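# Band the hair tie around the charger and its wound cable

## Task

Slip the hair tie over the charger and the cable coiled on it so it sits square across them, well away from either end. Every cable turn that was coiled on the charger at the start must still be coiled there at the end, with no loose loop hanging. The tie must press every turn against the charger's two wide faces. At the finish the charger must rest on the desk, flat on one of its wide faces.

## Robot and tools

Robot: two six-joint arms, left_arm and right_arm, each with a two-finger gripper. Base positions in the scene frame: left_arm at (-0.079, +0.439, 0) m, right_arm at (+0.028, -0.716, 0) m, each with only a tiny yaw. The fingers can fold. A grip in the outer quarter of the pads near the tips squeezes as commanded. Deeper toward the palm the fingers may wrap and pull the part in, holding thin parts loosely and wide ones too hard. A fingertip pushed into a surface folds easily, so contact may go unnoticed.

Frames: the scene frame has its origin on the table top midway between the nominal bases, +z up, +x out over the table, left_arm on the +y side. Image left and right do not match arm names. Each arm's reported poses, velocities, targets and offsets use that arm's own base frame. Fixed cameras and the table use the scene frame. Gripper axes: fingers point along +z and open and close along y. end_effector_position is the point between the closed pads. The tips reach about 33 mm past it at gaps up to 40 mm, and about 9 mm past it when fully open.

execute_actions(actions, cameras): actions is a list of actions. Each action is a table of up to 15 rows, one per 1/30 s step. A shorter table repeats its last row to fill 15 steps. Each row has 18 numbers in [-1, 1], one row covering both arms: left dx, dy, dz, rx, ry, rz, gripper position, force_limit, speed, then the same nine for the right. The six pose numbers are an offset, not a pose. They count from that arm's Hand target at the start of the action, along its base axes, and the arm turns about the Hand target point. 1.0 equals 0.6 m or 180 degrees. rx, ry, rz form one rotation vector. All rows of one action count from that same start, but each new action or call starts again from the current Hand target. Repeating an offset therefore moves the arm further. All six zero means hold at the Hand target; send zeros to take control of an arm again. The gripper numbers are absolute. position +1 is fully open (140 mm), the pads meet near -0.8, and -1 closes until something blocks. force_limit on a part up to 40 mm wide gives about 14 N at -1, 40 N at 0 and 58 N at +1, with a slow close at speed -1. Faster closes squeeze harder. speed sets the finger rate: about 30, 140 and 250 mm/s at -1, 0 and +1. Both start at +1. Resend the gripper values you want in every row, because a 0 counts as a command. cameras names the images to return; an empty actions list returns all images.

move(target, speed, blend, stop_force, zero, blocking, cameras): target is one 18-number row as above, or a list of up to 15 such rows. Every row is an offset from the Hand targets at the move's start, not from the previous row. Paths are straight, all end together, and do not avoid obstacles or the other arm. A move is capped at 10 s. speed is the top path speed in m/s, from 0.002 to 2, default 0.25; turning is limited to twice that in rad/s. You may give one number per target. blend, in m, rounds corners between list targets; 0 means stop at each. stop_force, 10 to 80 N, ends an arm's path when it senses that much push along its motion. The arm keeps pressing afterward, so use it slowly and with small values. It is unreliable while the gripper turns, near singular poses, or at far reach. Leave it out when backing off a contact. zero (default true) re-zeros the force reading first. blocking=false returns after about 0.5 s while the move continues; it cannot be combined with stop_force. Gripper values for later targets take effect on arrival there. The result adds a move: line, such as done, off_target, moving, held or fault, plus limits such as paced or held.

wait(seconds 0 to 10) lets the scene run. stop brakes a running move. zoom_image(camera, region [x0,y0,x1,y1] in pixels, at most 504 by 504) enlarges part of the newest image. Cameras: cam_head_left, cam_head_right, cam_high, cam_left_wrist, cam_right_wrist, each 672x504. clear_fault(arm) clears a reported torque or force fault. finished_scene(scene) ends the scene; scene is the current scene's number.

Results: positions are in metres with quat_wxyz, in each arm's base frame. Hand target is the last commanded pose after clipping, and the next offsets count from it. The gripper often settles short of it; send the missing distance as a new offset. object_status: 0 moving, 1 blocked while opening, 2 blocked while closing (a grip), 3 reached the requested position or the pads met. position_measured is in counts: 3 fully open, 75 about 100 mm, 139 about 60 mm, 200 about 20 mm, 230 pads meet. Joint torques, external torques and flange force help show contact.

Limits and cautions: each step, the command is clipped to within 70 mm and 16 degrees of the measured pose. A fault stops an arm when contact torque hits a joint limit (waist and shoulder 299, elbow 140, wrist joints 39.6 N m) or when outside force reaches 144 N. A clearance check blocks the arms from coming too close to each other. Do not route a gripper near its own base or over its first joint's axis. Long stretching or pushing heats the motors and can brake the arm. Avoid commanding past a firm contact, fast touches, pinching the other arm's fingers, hard hits between the arms, drops, letting go of moving parts, and anything leaving the table.

Each tool is called after "Emit:" as a command line: name --argument value for each argument, lists and objects as JSON in quotes; but a table of rows of numbers goes row by row, as --pt "numbers of a row", without its own name.

## Session

Emit:
execute_actions --actions '[]'

Scene clock: 0.00 s.
left_arm: end_effector_position=(+0.8873, -0.3395, +0.1924) position_measured=3 object_status=3 end_effector_quat_wxyz=(-0.196, +0.785, -0.132, +0.573) | right_arm: end_effector_position=(+0.8566, +0.4731, +0.2824) position_measured=3 object_status=3 end_effector_quat_wxyz=(-0.119, +0.621, +0.308, +0.711)
Joint positions: left_arm=[-0.651 0.523 1.867 1.979 0.867 -0.368] | right_arm=[0.389 0.49 1.958 -0.296 -0.94 1.463]
Joint velocities: within noise
Joint torques (N m): no reading
External joint torques (N m): no reading
Flange force (N): no reading
Hand target: left_arm +0.8873, -0.3395, +0.1924; -0.196, +0.785, -0.132, +0.573 | right_arm +0.8566, +0.4731, +0.2824; -0.119, +0.621, +0.308, +0.711
Tool commands: left_gripper/position=+1.0 left_gripper/force_limit=+1.0 left_gripper/speed=+1.0 right_gripper/position=+1.0 right_gripper/force_limit=+1.0 right_gripper/speed=+1.0

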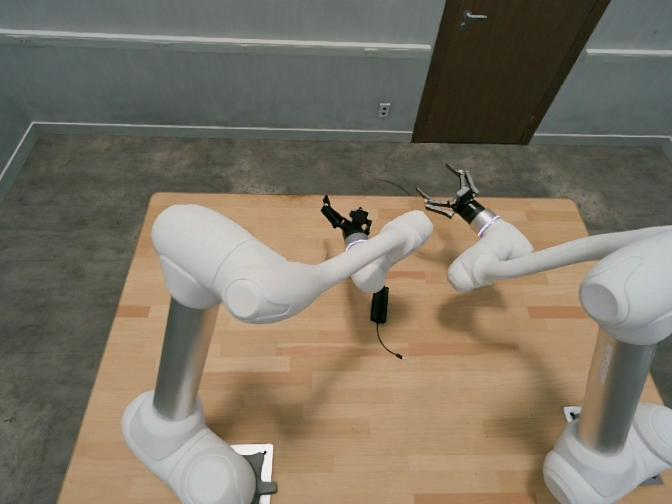

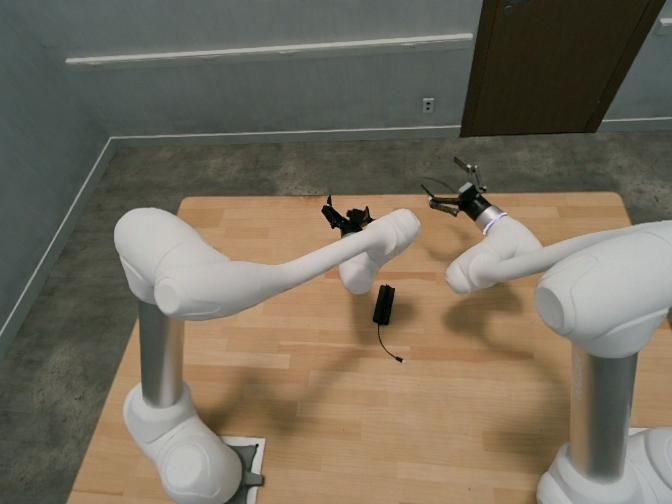

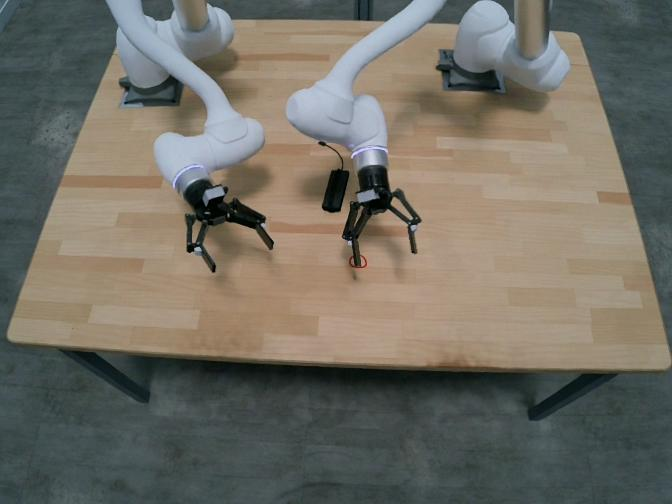

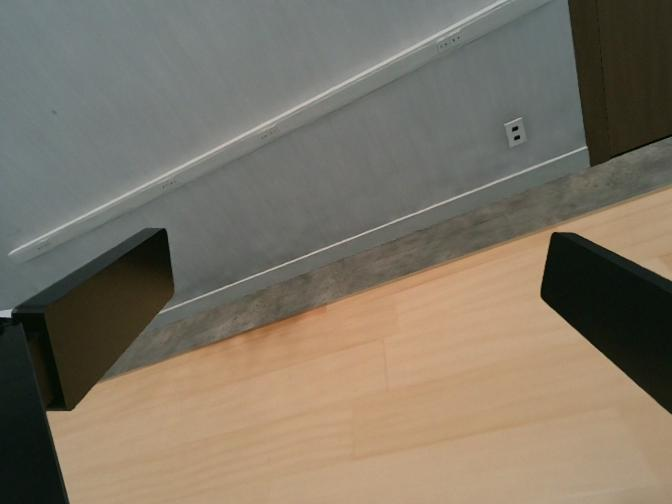

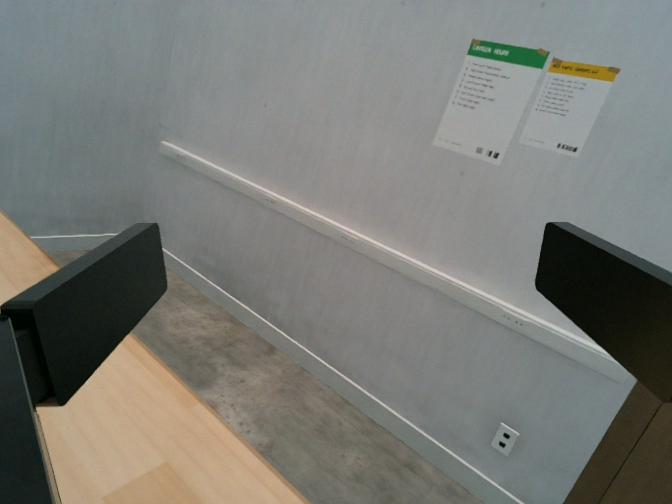

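Emit:
zoom_image --camera "cam_high" --region '[290, 120, 430, 290]'

Emit:
zoom_image --camera "cam_head_right" --region '[310, 180, 470, 380]'

Emit:
zoom_image --camera "cam_head_left" --region '[310, 180, 470, 380]'

Scaled by 2.965.

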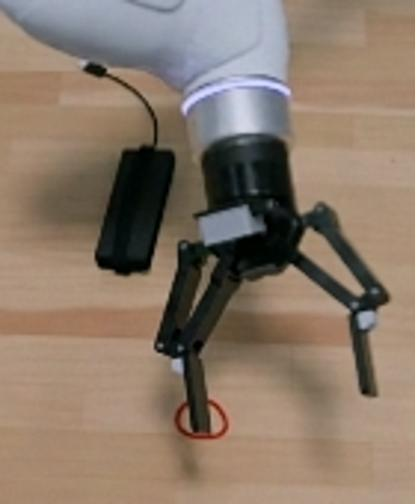

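Scaled by 2.520.

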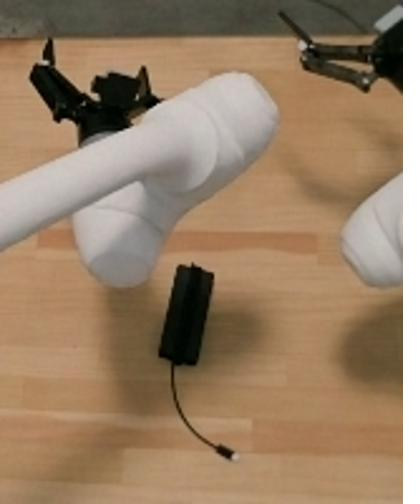

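Scaled by 2.520.

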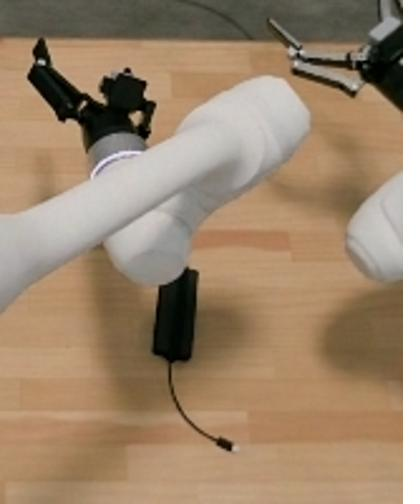

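Emit:
move --target '[-0.43, -0.24, 0.4, -0.1345, 0.3934, 0.0906, 1, 1, 1, 0, 0, 0, 0, 0, 0, 1, 1, 1]' --speed 0.3 --cameras '["all"]'

Scene clock: 31.50 s.
left_arm: end_effector_position=(+0.6293, -0.4835, +0.4324) position_measured=3 object_status=3 end_effector_quat_wxyz=(+0.000, +1.000, +0.000, +0.000) | right_arm: end_effector_position=(+0.8566, +0.4731, +0.2824) position_measured=3 object_status=3 end_effector_quat_wxyz=(-0.119, +0.621, +0.308, +0.711)
Joint positions: left_arm=[-0.699 0.389 1.113 0 1.639 0.872] | right_arm=[0.389 0.49 1.958 -0.296 -0.94 1.463]
Joint torques (N m): left_arm=[-1.36 -83.25 -41.21 4.28 0.16 0.35] | right_arm=[-1.94 -80.49 -28.35 3.51 -2.97 -0.29]
External joint torques (N m): left_arm=[1.14 1.26 -1.16 0.07 -0.2 -0.35] | right_arm=[1.89 1.65 -0.59 -0.41 0.26 0.3]
Flange force (N): left_arm=[4.7 2.3 -2.1] | right_arm=[-1.0 -1.5 3.8]
Hand target: left_arm +0.6293, -0.4835, +0.4324; +0.000, +1.000, +0.000, +0.000 | right_arm +0.8566, +0.4731, +0.2824; -0.119, +0.621, +0.308, +0.711
Off the commanded pose: left_arm 0.000 m, 0 deg | right_arm 0.000 m, 0 deg.
move: done

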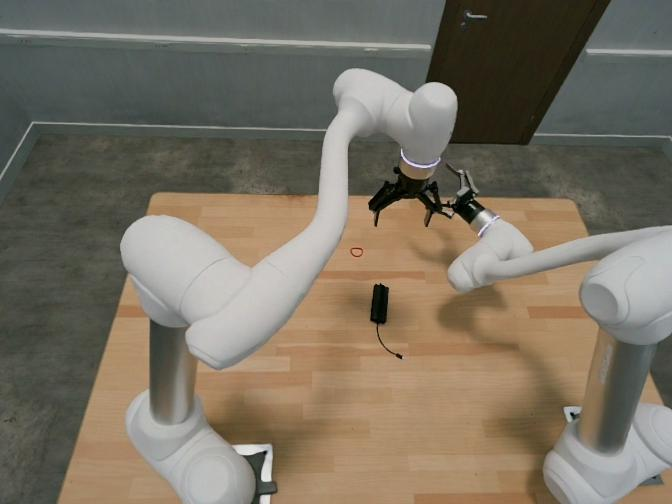

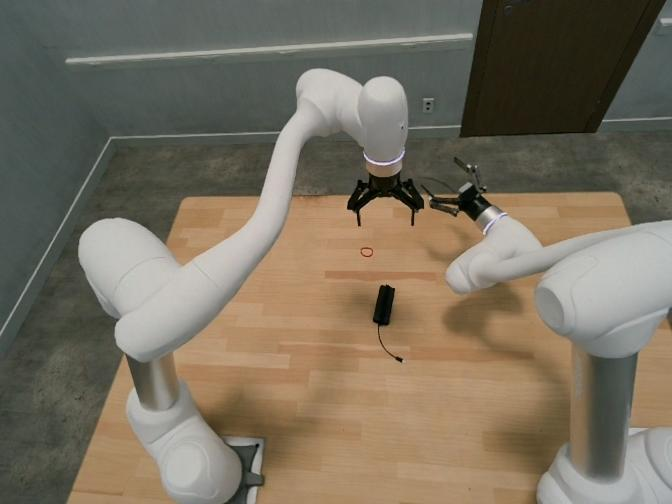

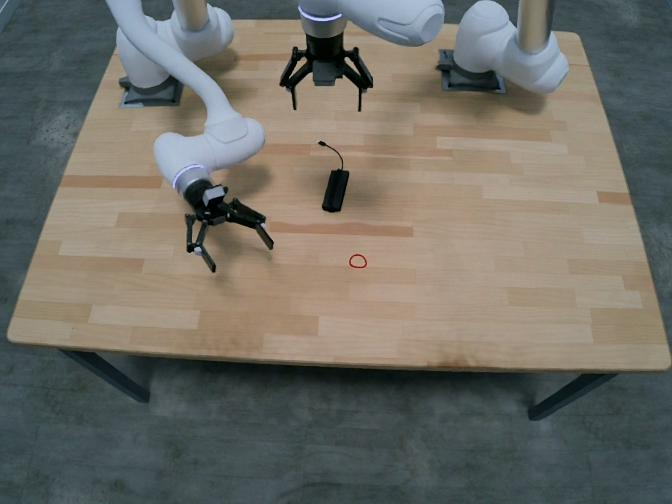

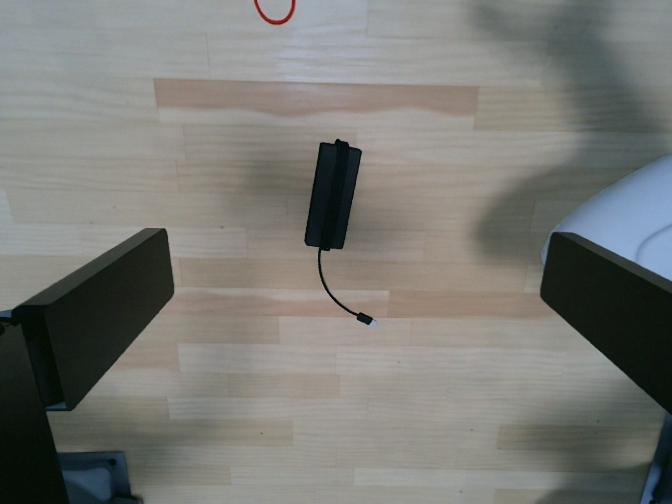

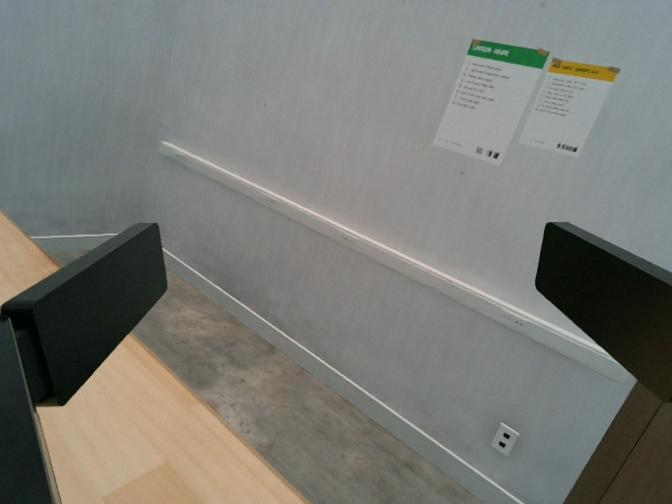

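Emit:
zoom_image --camera "cam_left_wrist" --region '[250, 110, 430, 350]'

Emit:
zoom_image --camera "cam_left_wrist" --region '[280, 130, 390, 260]'

Scaled by 2.100.

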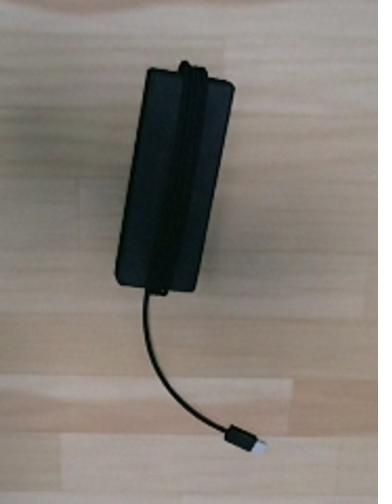

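Scaled by 3.877.

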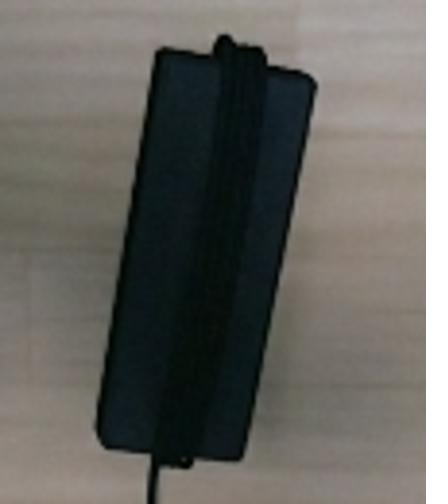

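Emit:
move --target '[0, 0, -0.25, 0, 0, 0, 1, 1, 1, 0, 0, 0, 0, 0, 0, 1, 1, 1]' --speed 0.3 --cameras '["cam_left_wrist"]'

Emit:
zoom_image --camera "cam_left_wrist" --region '[200, 0, 500, 225]'

Scene clock: 87.60 s.
left_arm: end_effector_position=(+0.6293, -0.4835, +0.2825) position_measured=3 object_status=3 end_effector_quat_wxyz=(+0.000, +1.000, +0.000, +0.000) | right_arm: end_effector_position=(+0.8566, +0.4731, +0.2824) position_measured=3 object_status=3 end_effector_quat_wxyz=(-0.119, +0.621, +0.308, +0.711)
Joint positions: left_arm=[-0.699 0.404 1.36 0 1.377 0.872] | right_arm=[0.389 0.49 1.958 -0.296 -0.94 1.463]
Joint torques (N m): left_arm=[-1.11 -84.29 -40.74 4.21 0.23 0.3] | right_arm=[-2.06 -80.68 -28.43 3.51 -2.96 -0.27]
External joint torques (N m): left_arm=[1.06 1.23 -1.03 0.1 -0.28 -0.3] | right_arm=[2.21 2.07 -0.41 -0.43 0.26 0.29]
Flange force (N): left_arm=[4.0 1.8 -0.6] | right_arm=[-1.5 -2.1 3.9]
Hand target: left_arm +0.6293, -0.4835, +0.2824; +0.000, +1.000, +0.000, +0.000 | right_arm +0.8566, +0.4731, +0.2824; -0.119, +0.621, +0.308, +0.711
Off the commanded pose: left_arm 0.000 m, 0 deg | right_arm 0.000 m, 0 deg.
move: done
Images, in order (width x height): cam_left_wrist 672x504.

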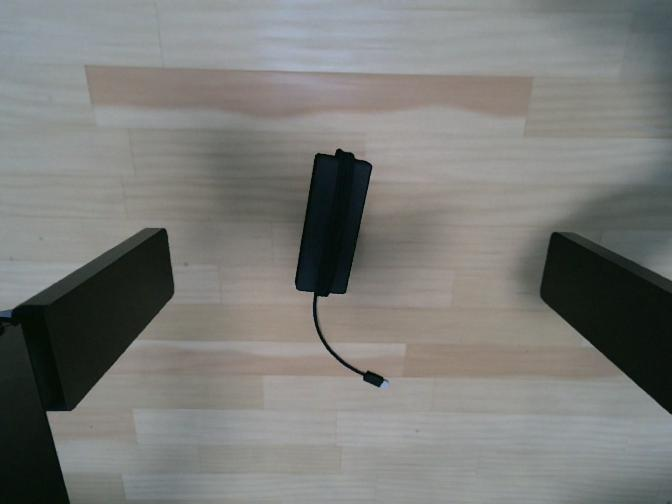

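Scaled by 1.680.

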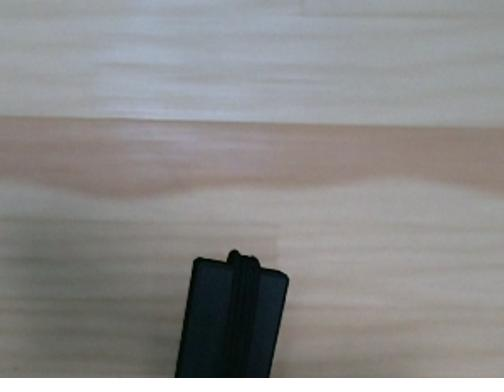

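Emit:
move --target '[0.3145, 0.1425, 0, 0, 0, 0, 1, 1, 1, 0, 0, 0, 0, 0, 0, 1, 1, 1]' --speed 0.3 --cameras '["cam_left_wrist"]'

Emit:
zoom_image --camera "cam_left_wrist" --region '[250, 80, 420, 240]'

Scene clock: 108.70 s.
left_arm: end_effector_position=(+0.8180, -0.3980, +0.2825) position_measured=3 object_status=3 end_effector_quat_wxyz=(+0.000, +1.000, +0.000, +0.000) | right_arm: end_effector_position=(+0.8566, +0.4731, +0.2824) position_measured=3 object_status=3 end_effector_quat_wxyz=(-0.119, +0.621, +0.308, +0.711)
Joint positions: left_arm=[-0.491 0.603 1.053 0 1.484 1.08] | right_arm=[0.389 0.49 1.958 -0.296 -0.94 1.463]
Joint torques (N m): left_arm=[-0.28 -102.46 -40.45 4.29 0.15 0.33] | right_arm=[-1.89 -80.54 -28.44 3.58 -2.96 -0.3]
External joint torques (N m): left_arm=[0.36 0.72 -1.87 0.08 -0.2 -0.33] | right_arm=[2 2.07 -0.47 -0.48 0.26 0.31]
Flange force (N): left_arm=[6.1 2.9 -2.4] | right_arm=[-1.5 -1.7 4.0]
Hand target: left_arm +0.8180, -0.3980, +0.2824; +0.000, +1.000, +0.000, +0.000 | right_arm +0.8566, +0.4731, +0.2824; -0.119, +0.621, +0.308, +0.711
Off the commanded pose: left_arm 0.000 m, 0 deg | right_arm 0.000 m, 0 deg.
move: done
Images, in order (width x height): cam_left_wrist 672x504.

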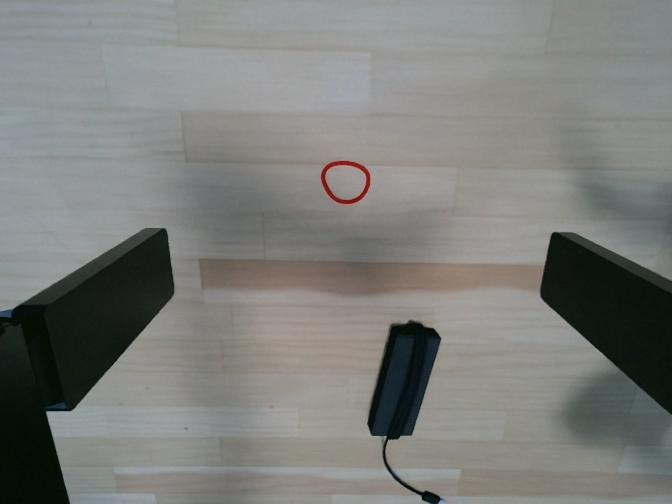

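Scaled by 2.965.

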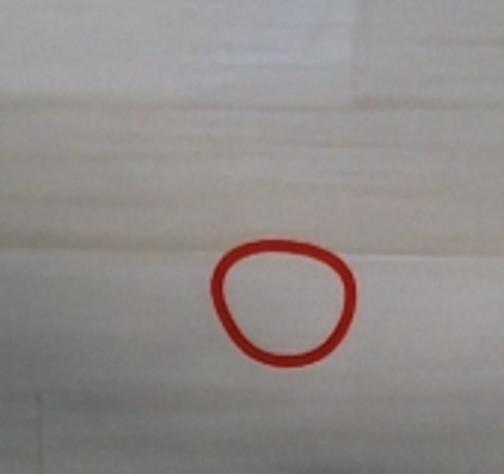

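Emit:
move --target '[-0.0333, -0.0183, -0.2, 0, 0, 0, -1, -1, -1, 0, 0, 0, 0, 0, 0, 1, 1, 1]' --speed 0.25 --cameras '["cam_left_wrist", "cam_high"]'

Emit:
zoom_image --camera "cam_left_wrist" --region '[220, 120, 460, 300]'

Scene clock: 154.73 s.
left_arm: end_effector_position=(+0.7980, -0.4090, +0.1624) position_measured=230 object_status=3 end_effector_quat_wxyz=(+0.000, +1.000, +0.000, +0.000) | right_arm: end_effector_position=(+0.8566, +0.4731, +0.2824) position_measured=3 object_status=3 end_effector_quat_wxyz=(-0.119, +0.621, +0.308, +0.711)
Joint positions: left_arm=[-0.512 0.621 1.243 0 1.276 1.058] | right_arm=[0.389 0.49 1.958 -0.296 -0.94 1.463]
Joint torques (N m): left_arm=[-1.59 -102.62 -39.19 4.14 0.16 0.31] | right_arm=[-2.05 -80.5 -28.39 3.55 -2.97 -0.27]
External joint torques (N m): left_arm=[1.92 1 -1.46 0.05 -0.22 -0.31] | right_arm=[1.9 2.6 -0.35 -0.46 0.29 0.28]
Flange force (N): left_arm=[5.7 0.9 -0.7] | right_arm=[-2.3 -1.8 4.3]
Hand target: left_arm +0.7980, -0.4090, +0.1624; +0.000, +1.000, +0.000, +0.000 | right_arm +0.8566, +0.4731, +0.2824; -0.119, +0.621, +0.308, +0.711
Off the commanded pose: left_arm 0.000 m, 0 deg | right_arm 0.000 m, 0 deg.
move: done
Images, in order (width x height): cam_high 672x504, cam_left_wrist 672x504.

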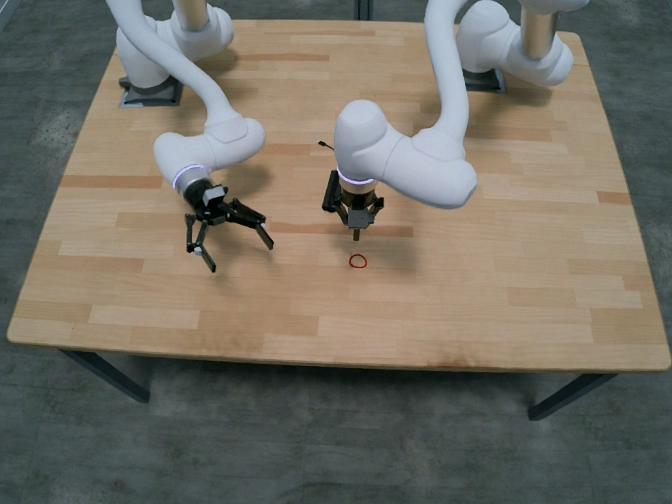

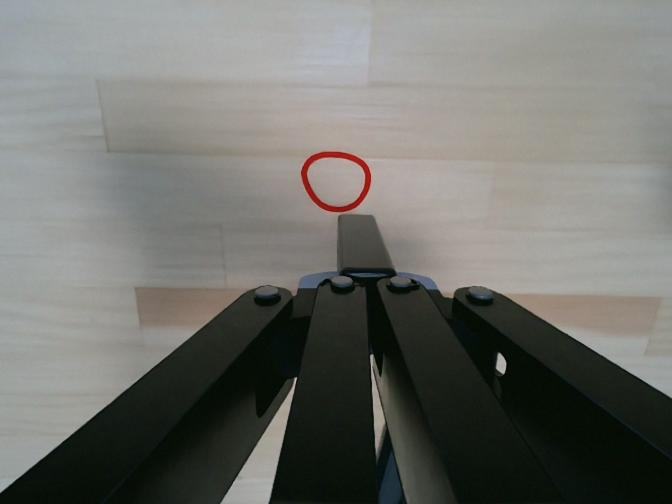

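Scaled by 2.100.

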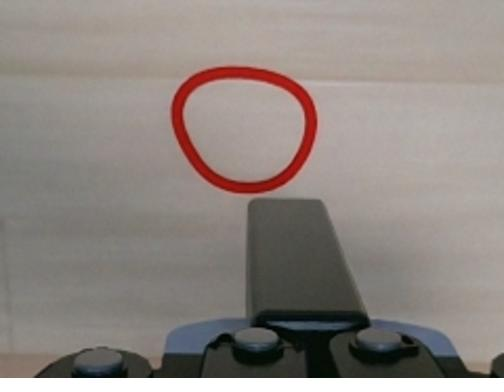

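Emit:
move --target '[0, 0.012, -0.183, 0, 0, 0, -1, -1, -1, 0, 0, 0, 0, 0, 0, 1, 1, 1]' --speed 0.2 --cameras '["cam_left_wrist"]'

Emit:
zoom_image --camera "cam_left_wrist" --region '[220, 120, 460, 300]'

Scene clock: 162.67 s.
left_arm: end_effector_position=(+0.7981, -0.4018, +0.0528) position_measured=230 object_status=3 end_effector_quat_wxyz=(+0.000, +1.000, +0.000, +0.000) | right_arm: end_effector_position=(+0.8566, +0.4731, +0.2824) position_measured=3 object_status=3 end_effector_quat_wxyz=(-0.119, +0.621, +0.308, +0.711)
Joint positions: left_arm=[-0.505 0.683 1.347 0 1.11 1.065] | right_arm=[0.389 0.49 1.958 -0.296 -0.94 1.463]
Joint torques (N m): left_arm=[-1.25 -104.97 -37.06 3.85 0.18 0.25] | right_arm=[-1.96 -80.61 -28.42 3.58 -3 -0.26]
External joint torques (N m): left_arm=[1.19 0.68 -1.1 0.09 -0.24 -0.25] | right_arm=[1.97 2.12 -0.45 -0.49 0.3 0.27]
Flange force (N): left_arm=[3.8 0.7 0.1] | right_arm=[-1.6 -1.7 4.0]
Hand target: left_arm +0.7980, -0.4018, +0.0526; +0.000, +1.000, +0.000, +0.000 | right_arm +0.8566, +0.4731, +0.2824; -0.119, +0.621, +0.308, +0.711
Off the commanded pose: left_arm 0.000 m, 0 deg | right_arm 0.000 m, 0 deg.
move: done
Images, in order (width x height): cam_left_wrist 672x504.

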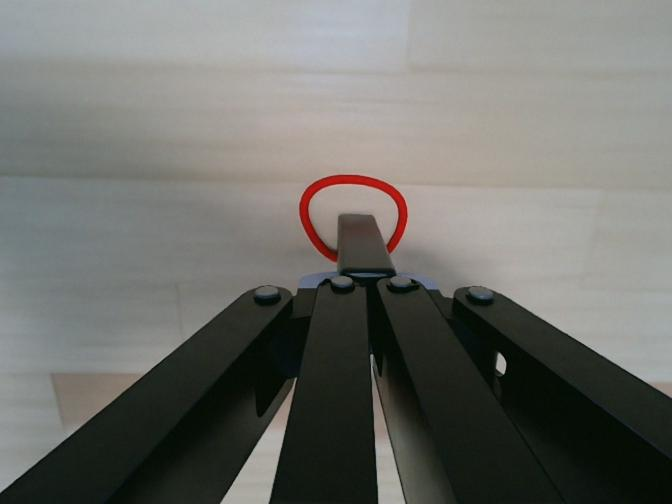

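Scaled by 2.100.

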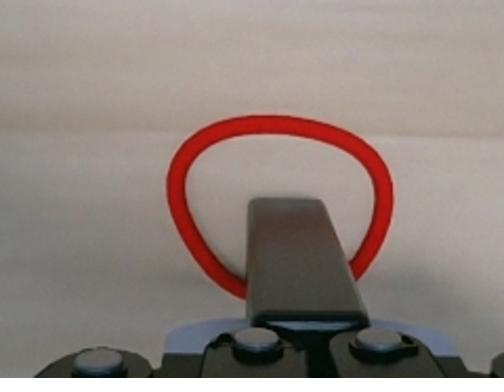

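Emit:
move --target '[0.0017, 0, -0.042, 0, 0, 0, -1, -1, -1, 0, 0, 0, 0, 0, 0, 1, 1, 1]' --speed 0.01 --stop_force 10 --cameras '["cam_left_wrist"]'

Emit:
zoom_image --camera "cam_left_wrist" --region '[220, 120, 460, 300]'

Scene clock: 170.37 s.
left_arm: end_effector_position=(+0.7988, -0.4018, +0.0344) position_measured=230 object_status=3 end_effector_quat_wxyz=(+0.000, +1.000, +0.000, +0.000) | right_arm: end_effector_position=(+0.8566, +0.4731, +0.2824) position_measured=3 object_status=3 end_effector_quat_wxyz=(-0.119, +0.621, +0.308, +0.711)
Joint positions: left_arm=[-0.505 0.698 1.357 0 1.085 1.066] | right_arm=[0.389 0.49 1.958 -0.296 -0.94 1.463]
Joint torques (N m): left_arm=[-1.09 -84.01 -28.27 3.9 -2.44 0.35] | right_arm=[-1.78 -80.36 -28.4 3.54 -3.02 -0.3]
External joint torques (N m): left_arm=[1.61 -20.92 -9.31 -0.01 2.39 -0.35] | right_arm=[1.81 2.21 -0.45 -0.45 0.33 0.31]
Flange force (N): left_arm=[-2.1 -2.7 -25.3] | right_arm=[-1.7 -1.5 4.1]
Hand target: left_arm +0.7988, -0.4018, +0.0344; +0.000, +1.000, +0.000, +0.000 (not the last commanded pose) | right_arm +0.8566, +0.4731, +0.2824; -0.119, +0.621, +0.308, +0.711
Off the commanded pose: left_arm 0.007 m, 0 deg | right_arm 0.000 m, 0 deg.
move: contact (left_arm)
Images, in order (width x height): cam_left_wrist 672x504.

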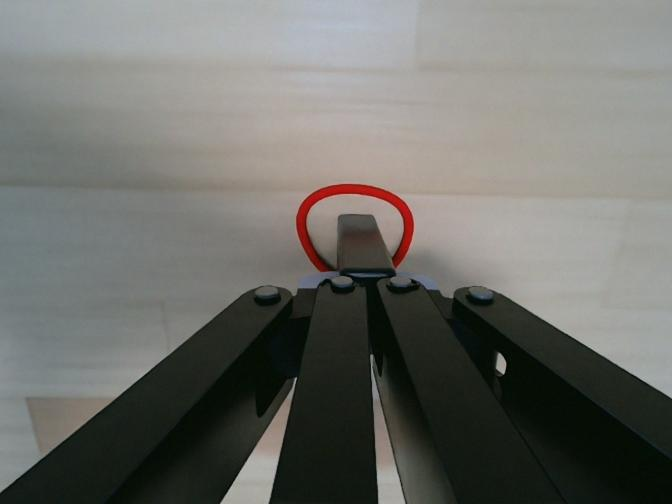

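Scaled by 2.100.

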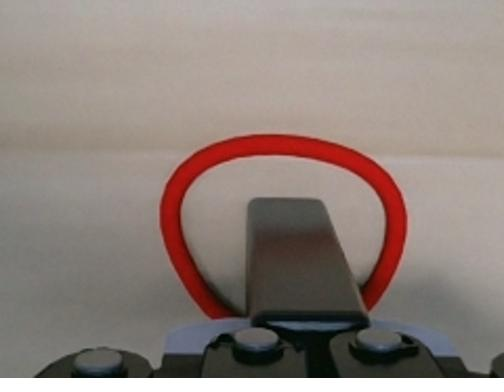

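Emit:
move --target '[0.0, 0, 0.002, 0, 0, 0, -0.4, 0, -1, 0, 0, 0, 0, 0, 0, 1, 1, 1]' --speed 0.02 --cameras '["cam_left_wrist"]'

Emit:
zoom_image --camera "cam_left_wrist" --region '[220, 120, 460, 300]'

Scene clock: 179.47 s.
left_arm: end_effector_position=(+0.7989, -0.4018, +0.0357) position_measured=179 object_status=0 end_effector_quat_wxyz=(+0.000, +1.000, +0.000, +0.000) | right_arm: end_effector_position=(+0.8566, +0.4731, +0.2824) position_measured=3 object_status=3 end_effector_quat_wxyz=(-0.119, +0.621, +0.308, +0.711)
Joint positions: left_arm=[-0.505 0.697 1.356 0 1.087 1.066] | right_arm=[0.389 0.49 1.958 -0.296 -0.94 1.463]
Joint torques (N m): left_arm=[-1.36 -101.37 -33.89 3.84 0.18 0.33] | right_arm=[-2.14 -80.68 -28.43 3.53 -2.96 -0.26]
External joint torques (N m): left_arm=[1.51 -3.72 -3.8 0.03 -0.23 -0.33] | right_arm=[2.06 2.5 -0.28 -0.45 0.27 0.28]
Flange force (N): left_arm=[4.5 0.8 -4.9] | right_arm=[-2.1 -2.1 4.1]
Hand target: left_arm +0.7988, -0.4018, +0.0356; +0.000, +1.000, +0.000, +0.000 | right_arm +0.8566, +0.4731, +0.2824; -0.119, +0.621, +0.308, +0.711
Off the commanded pose: left_arm 0.000 m, 0 deg | right_arm 0.000 m, 0 deg.
move: done
Images, in order (width x height): cam_left_wrist 672x504.

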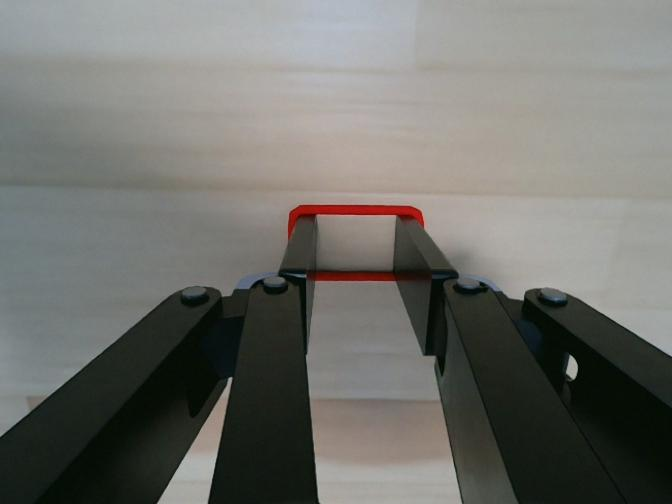

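Scaled by 2.100.

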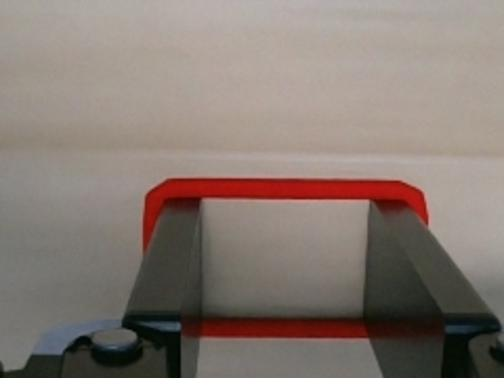

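Emit:
move --target '[0.0, 0, -0.0015, 0, 0, 0, -0.4, 0, -1, 0, 0, 0, 0, 0, 0, 1, 1, 1]' --speed 0.02

Emit:
move --target '[0.0, 0, 0, 0, 0, 0, -0.2, 0, -1, 0, 0, 0, 0, 0, 0, 1, 1, 1]' --speed 0.02 --cameras '["cam_left_wrist"]'

Emit:
zoom_image --camera "cam_left_wrist" --region '[220, 120, 460, 300]'

Scene clock: 223.73 s.
left_arm: end_effector_position=(+0.7988, -0.4018, +0.0347) position_measured=179 object_status=3 end_effector_quat_wxyz=(+0.000, +1.000, +0.000, +0.000) | right_arm: end_effector_position=(+0.8566, +0.4731, +0.2824) position_measured=3 object_status=3 end_effector_quat_wxyz=(-0.119, +0.621, +0.308, +0.711)
Joint positions: left_arm=[-0.505 0.698 1.357 0 1.086 1.066] | right_arm=[0.389 0.49 1.958 -0.296 -0.94 1.463]
Joint torques (N m): left_arm=[-1.16 -101.16 -33.96 3.75 0.16 0.33] | right_arm=[-1.98 -80.4 -28.38 3.53 -2.97 -0.29]
External joint torques (N m): left_arm=[1.27 -3.61 -3.6 0.12 -0.21 -0.33] | right_arm=[2.04 2.1 -0.43 -0.44 0.28 0.3]
Flange force (N): left_arm=[4.1 0.9 -4.8] | right_arm=[-1.5 -1.8 4.0]
Hand target: left_arm +0.7988, -0.4018, +0.0347; +0.000, +1.000, +0.000, +0.000 | right_arm +0.8566, +0.4731, +0.2824; -0.119, +0.621, +0.308, +0.711
Off the commanded pose: left_arm 0.000 m, 0 deg | right_arm 0.000 m, 0 deg.
move: done

Scene clock: 224.50 s.
left_arm: end_effector_position=(+0.7988, -0.4017, +0.0346) position_measured=154 object_status=0 end_effector_quat_wxyz=(+0.000, +1.000, +0.000, +0.000) | right_arm: end_effector_position=(+0.8566, +0.4731, +0.2824) position_measured=3 object_status=3 end_effector_quat_wxyz=(-0.119, +0.621, +0.308, +0.711)
Joint positions: left_arm=[-0.505 0.698 1.357 0 1.086 1.066] | right_arm=[0.389 0.49 1.958 -0.296 -0.94 1.463]
Joint torques (N m): left_arm=[-1.47 -105.8 -36.27 3.76 0.23 0.31] | right_arm=[-2.14 -80.51 -28.25 3.52 -2.95 -0.31]
External joint torques (N m): left_arm=[1.47 0.94 -1.32 0.11 -0.28 -0.31] | right_arm=[1.99 2.28 -0.55 -0.43 0.26 0.33]
Flange force (N): left_arm=[4.7 0.9 0.3] | right_arm=[-1.8 -1.8 4.4]
Hand target: left_arm +0.7988, -0.4018, +0.0347; +0.000, +1.000, +0.000, +0.000 | right_arm +0.8566, +0.4731, +0.2824; -0.119, +0.621, +0.308, +0.711
Off the commanded pose: left_arm 0.000 m, 0 deg | right_arm 0.000 m, 0 deg.
move: done
Images, in order (width x height): cam_left_wrist 672x504.

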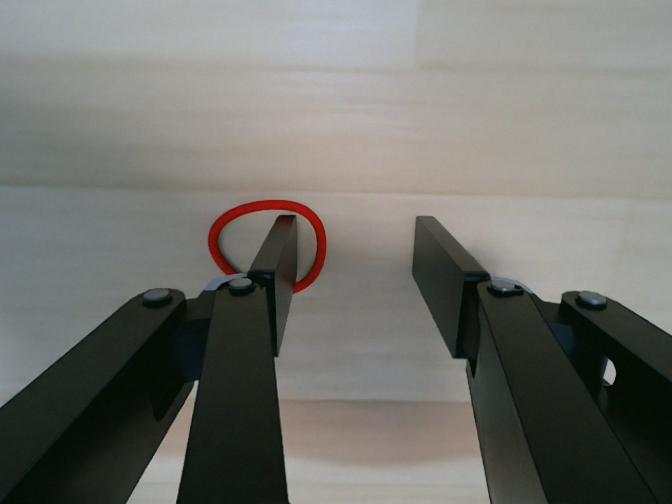

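Scaled by 2.100.

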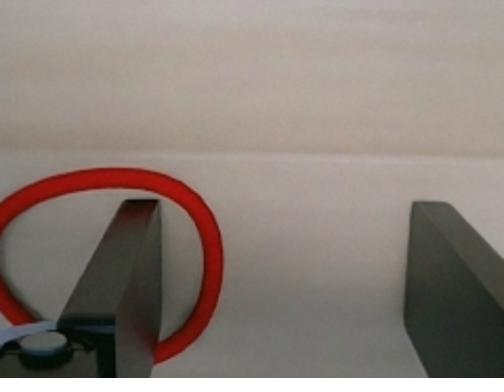

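Emit:
move --target '[0, 0, 0, 0, 0, 0, -0.2, 0, -1, -0.213, 0.083, -0.304, 0.0328, 0.0925, 0.300, 1, 1, 1]' --speed 0.25 --cameras '["all"]'

Emit:
zoom_image --camera "cam_right_wrist" --region '[240, 150, 440, 300]'

Scene clock: 268.63 s.
left_arm: end_effector_position=(+0.7988, -0.4018, +0.0347) position_measured=154 object_status=3 end_effector_quat_wxyz=(+0.000, +1.000, +0.000, +0.000) | right_arm: end_effector_position=(+0.7568, +0.5116, +0.1405) position_measured=3 object_status=3 end_effector_quat_wxyz=(-0.423, +0.539, +0.467, +0.560)
Joint positions: left_arm=[-0.505 0.698 1.357 0 1.086 1.066] | right_arm=[0.216 0.724 1.849 -1.214 -1.333 2.032]
Joint torques (N m): left_arm=[-1.42 -105.66 -36.15 3.77 0.16 0.35] | right_arm=[4.74 -56.94 -11.8 3.06 -2.65 -0.29]
External joint torques (N m): left_arm=[0.5 0.74 -1.53 0.1 -0.22 -0.35] | right_arm=[-4.52 -33.45 -8.86 -0.88 0.27 0.29]
External joint torques when the fault began: right_arm=[26.37 -92.26 4.4 9.1 -0.03 0.32]
Flange force (N): left_arm=[4.4 2.0 -0.1] | right_arm=[48.1 -3.2 -12.3]
Flange force when the fault began (N): right_arm=[134.8 -95.6 -1.3]
Hand target: left_arm +0.7988, -0.4018, +0.0347; +0.000, +1.000, +0.000, +0.000 | right_arm +0.7568, +0.5116, +0.1405; -0.423, +0.539, +0.467, +0.560 (not the last commanded pose)
Tool commands: left_gripper/position=-0.2 left_gripper/force_limit=+0.0 left_gripper/speed=-1.0 right_gripper/position=+1.0 right_gripper/force_limit=+1.0 right_gripper/speed=+1.0
Off the commanded pose: left_arm 0.000 m, 0 deg | right_arm 0.051 m, 13 deg.
FORCE FAULT: contact force on the right arm reached its limit, and that arm stopped. The contact can be on any part of that arm, not only on its tool. That arm's remaining commands of this call were not run. That arm is still stopped at the end of this call. While its stop runs, that arm takes no new command, but its gripper still runs the gripper command that each later call begins with.
CLEAR FAULT: the right arm stays stopped until you call clear_fault(arm="right_arm").
move: fault (right_arm)

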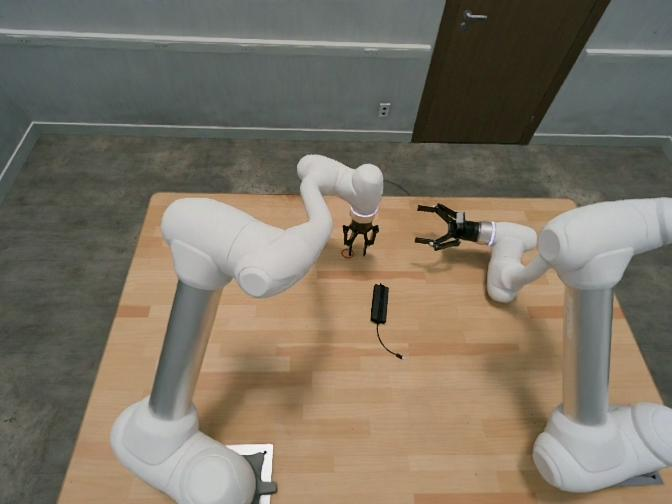

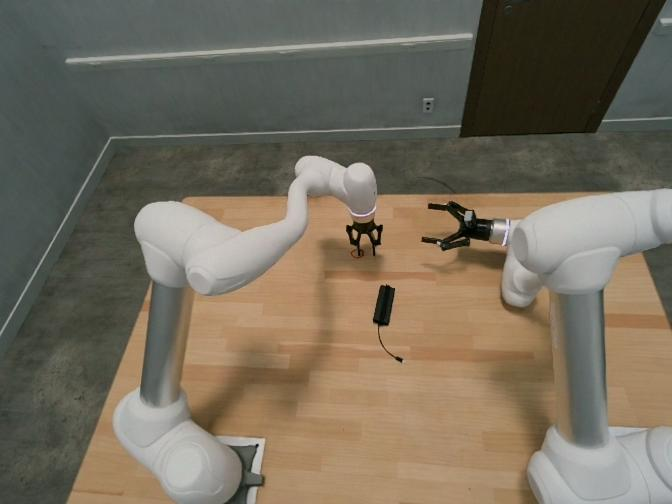

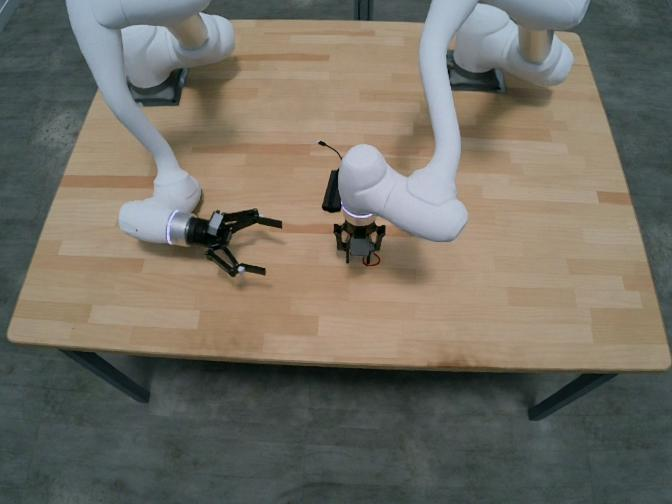

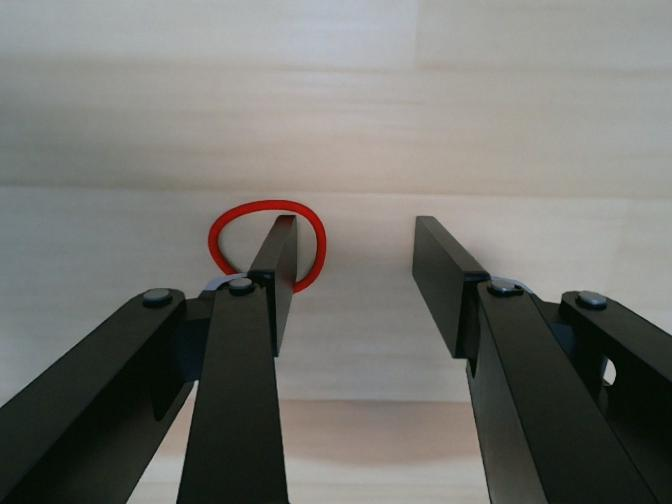

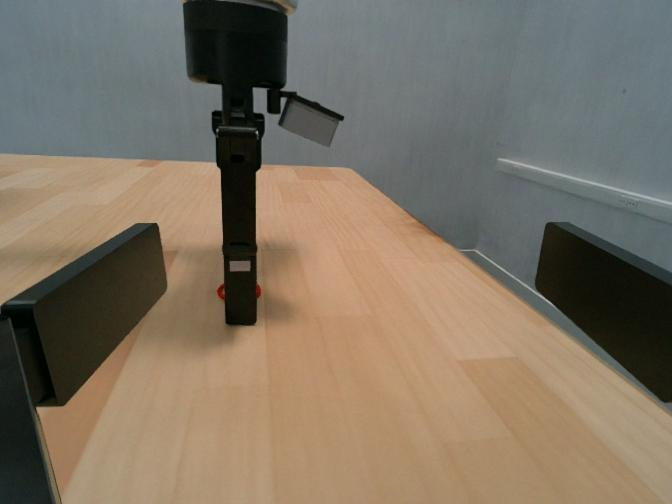

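Scaled by 2.520.

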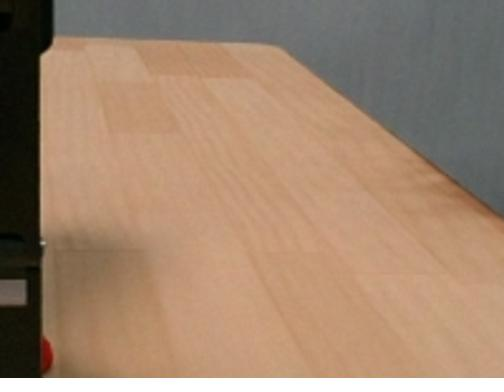

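Emit:
clear_fault --arm "right_arm"

Emit:
move --target '[0, 0, 0, 0, 0, 0, -0.2, 0, -1, -0.03, -0.02, 0.12, 0, 0, 0, 1, 1, 1]' --speed 0.15 --cameras '["cam_right_wrist", "cam_high"]'

Scene clock: 273.03 s.
left_arm: end_effector_position=(+0.7988, -0.4018, +0.0347) position_measured=154 object_status=3 end_effector_quat_wxyz=(+0.000, +1.000, +0.000, +0.000) | right_arm: end_effector_position=(+0.7568, +0.5116, +0.1405) position_measured=3 object_status=3 end_effector_quat_wxyz=(-0.423, +0.539, +0.467, +0.560)
Joint positions: left_arm=[-0.505 0.698 1.357 0 1.086 1.066] | right_arm=[0.216 0.724 1.849 -1.214 -1.333 2.032]
Joint torques (N m): left_arm=[-1.64 -105.88 -36.25 3.77 0.18 0.34] | right_arm=[4.51 -57.05 -11.74 3.04 -2.68 -0.35]
External joint torques (N m): left_arm=[1.04 1.05 -1.36 0.09 -0.23 -0.34] | right_arm=[-4.73 -33.46 -8.9 -0.87 0.3 0.35]
Flange force (N): left_arm=[4.7 1.5 0.3] | right_arm=[48.1 -2.9 -12.4]
Hand target: left_arm +0.7988, -0.4018, +0.0347; +0.000, +1.000, +0.000, +0.000 | right_arm +0.7568, +0.5116, +0.1405; -0.423, +0.539, +0.467, +0.560 (not the last commanded pose)
Tool commands: left_gripper/position=-0.2 left_gripper/force_limit=+0.0 left_gripper/speed=-1.0 right_gripper/position=+1.0 right_gripper/force_limit=+1.0 right_gripper/speed=+1.0
Off the commanded pose: left_arm 0.000 m, 0 deg | right_arm 0.051 m, 13 deg.
FORCE FAULT, CONTINUED: the right arm's stop, for the force fault that an earlier result reported, is over. The call counts as one of the actions that you can send in this scene. That arm's target is now where it stood when the stop ended, not its last command. That arm accepts commands again.
CLEAR FAULT: your call cleared the right arm's force fault. If the contact force or a joint's load stays at its limit, that arm stops again.

Scene clock: 273.87 s.
left_arm: end_effector_position=(+0.7988, -0.4018, +0.0347) position_measured=154 object_status=3 end_effector_quat_wxyz=(+0.000, +1.000, +0.000, +0.000) | right_arm: end_effector_position=(+0.7388, +0.4996, +0.2124) position_measured=3 object_status=3 end_effector_quat_wxyz=(-0.423, +0.539, +0.467, +0.560)
Joint positions: left_arm=[-0.505 0.698 1.357 0 1.086 1.066] | right_arm=[0.205 0.605 1.886 -1.243 -1.312 2.115]
Joint torques (N m): left_arm=[-1.14 -105.99 -36.26 3.81 0.21 0.34] | right_arm=[-1.98 -86.29 -23.18 2.79 -2.54 -0.25]
External joint torques (N m): left_arm=[1.18 1.2 -1.31 0.07 -0.27 -0.34] | right_arm=[2.2 2.66 -0.37 -0.4 0.27 0.25]
Flange force (N): left_arm=[4.8 1.4 0.5] | right_arm=[-2.9 2.2 4.4]
Hand target: left_arm +0.7988, -0.4018, +0.0347; +0.000, +1.000, +0.000, +0.000 | right_arm +0.7388, +0.4996, +0.2125; -0.423, +0.539, +0.467, +0.560
Off the commanded pose: left_arm 0.000 m, 0 deg | right_arm 0.000 m, 0 deg.
move: done
Images, in order (width x height): cam_high 672x504, cam_right_wrist 672x504.

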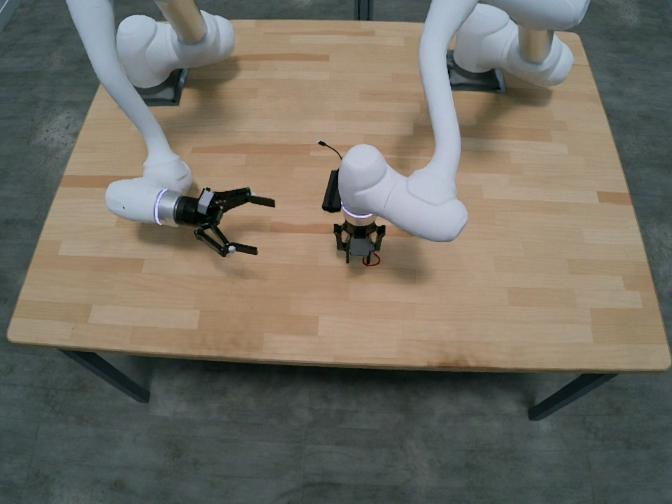

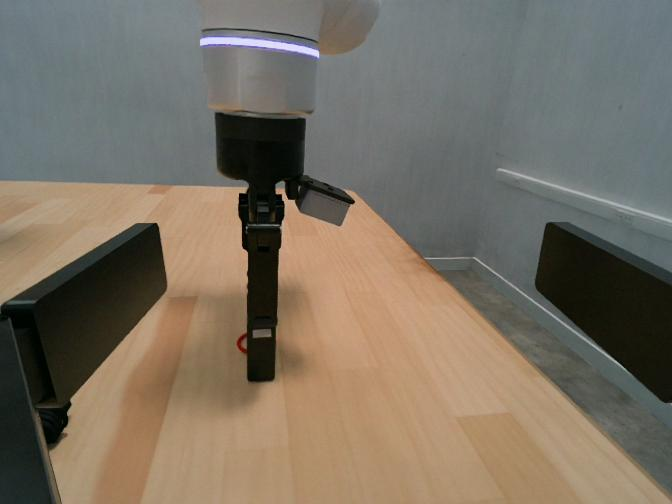

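Emit:
zoom_image --camera "cam_right_wrist" --region '[220, 290, 310, 400]'

Scaled by 4.582.

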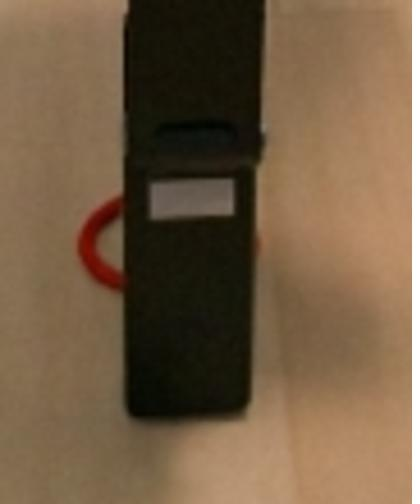

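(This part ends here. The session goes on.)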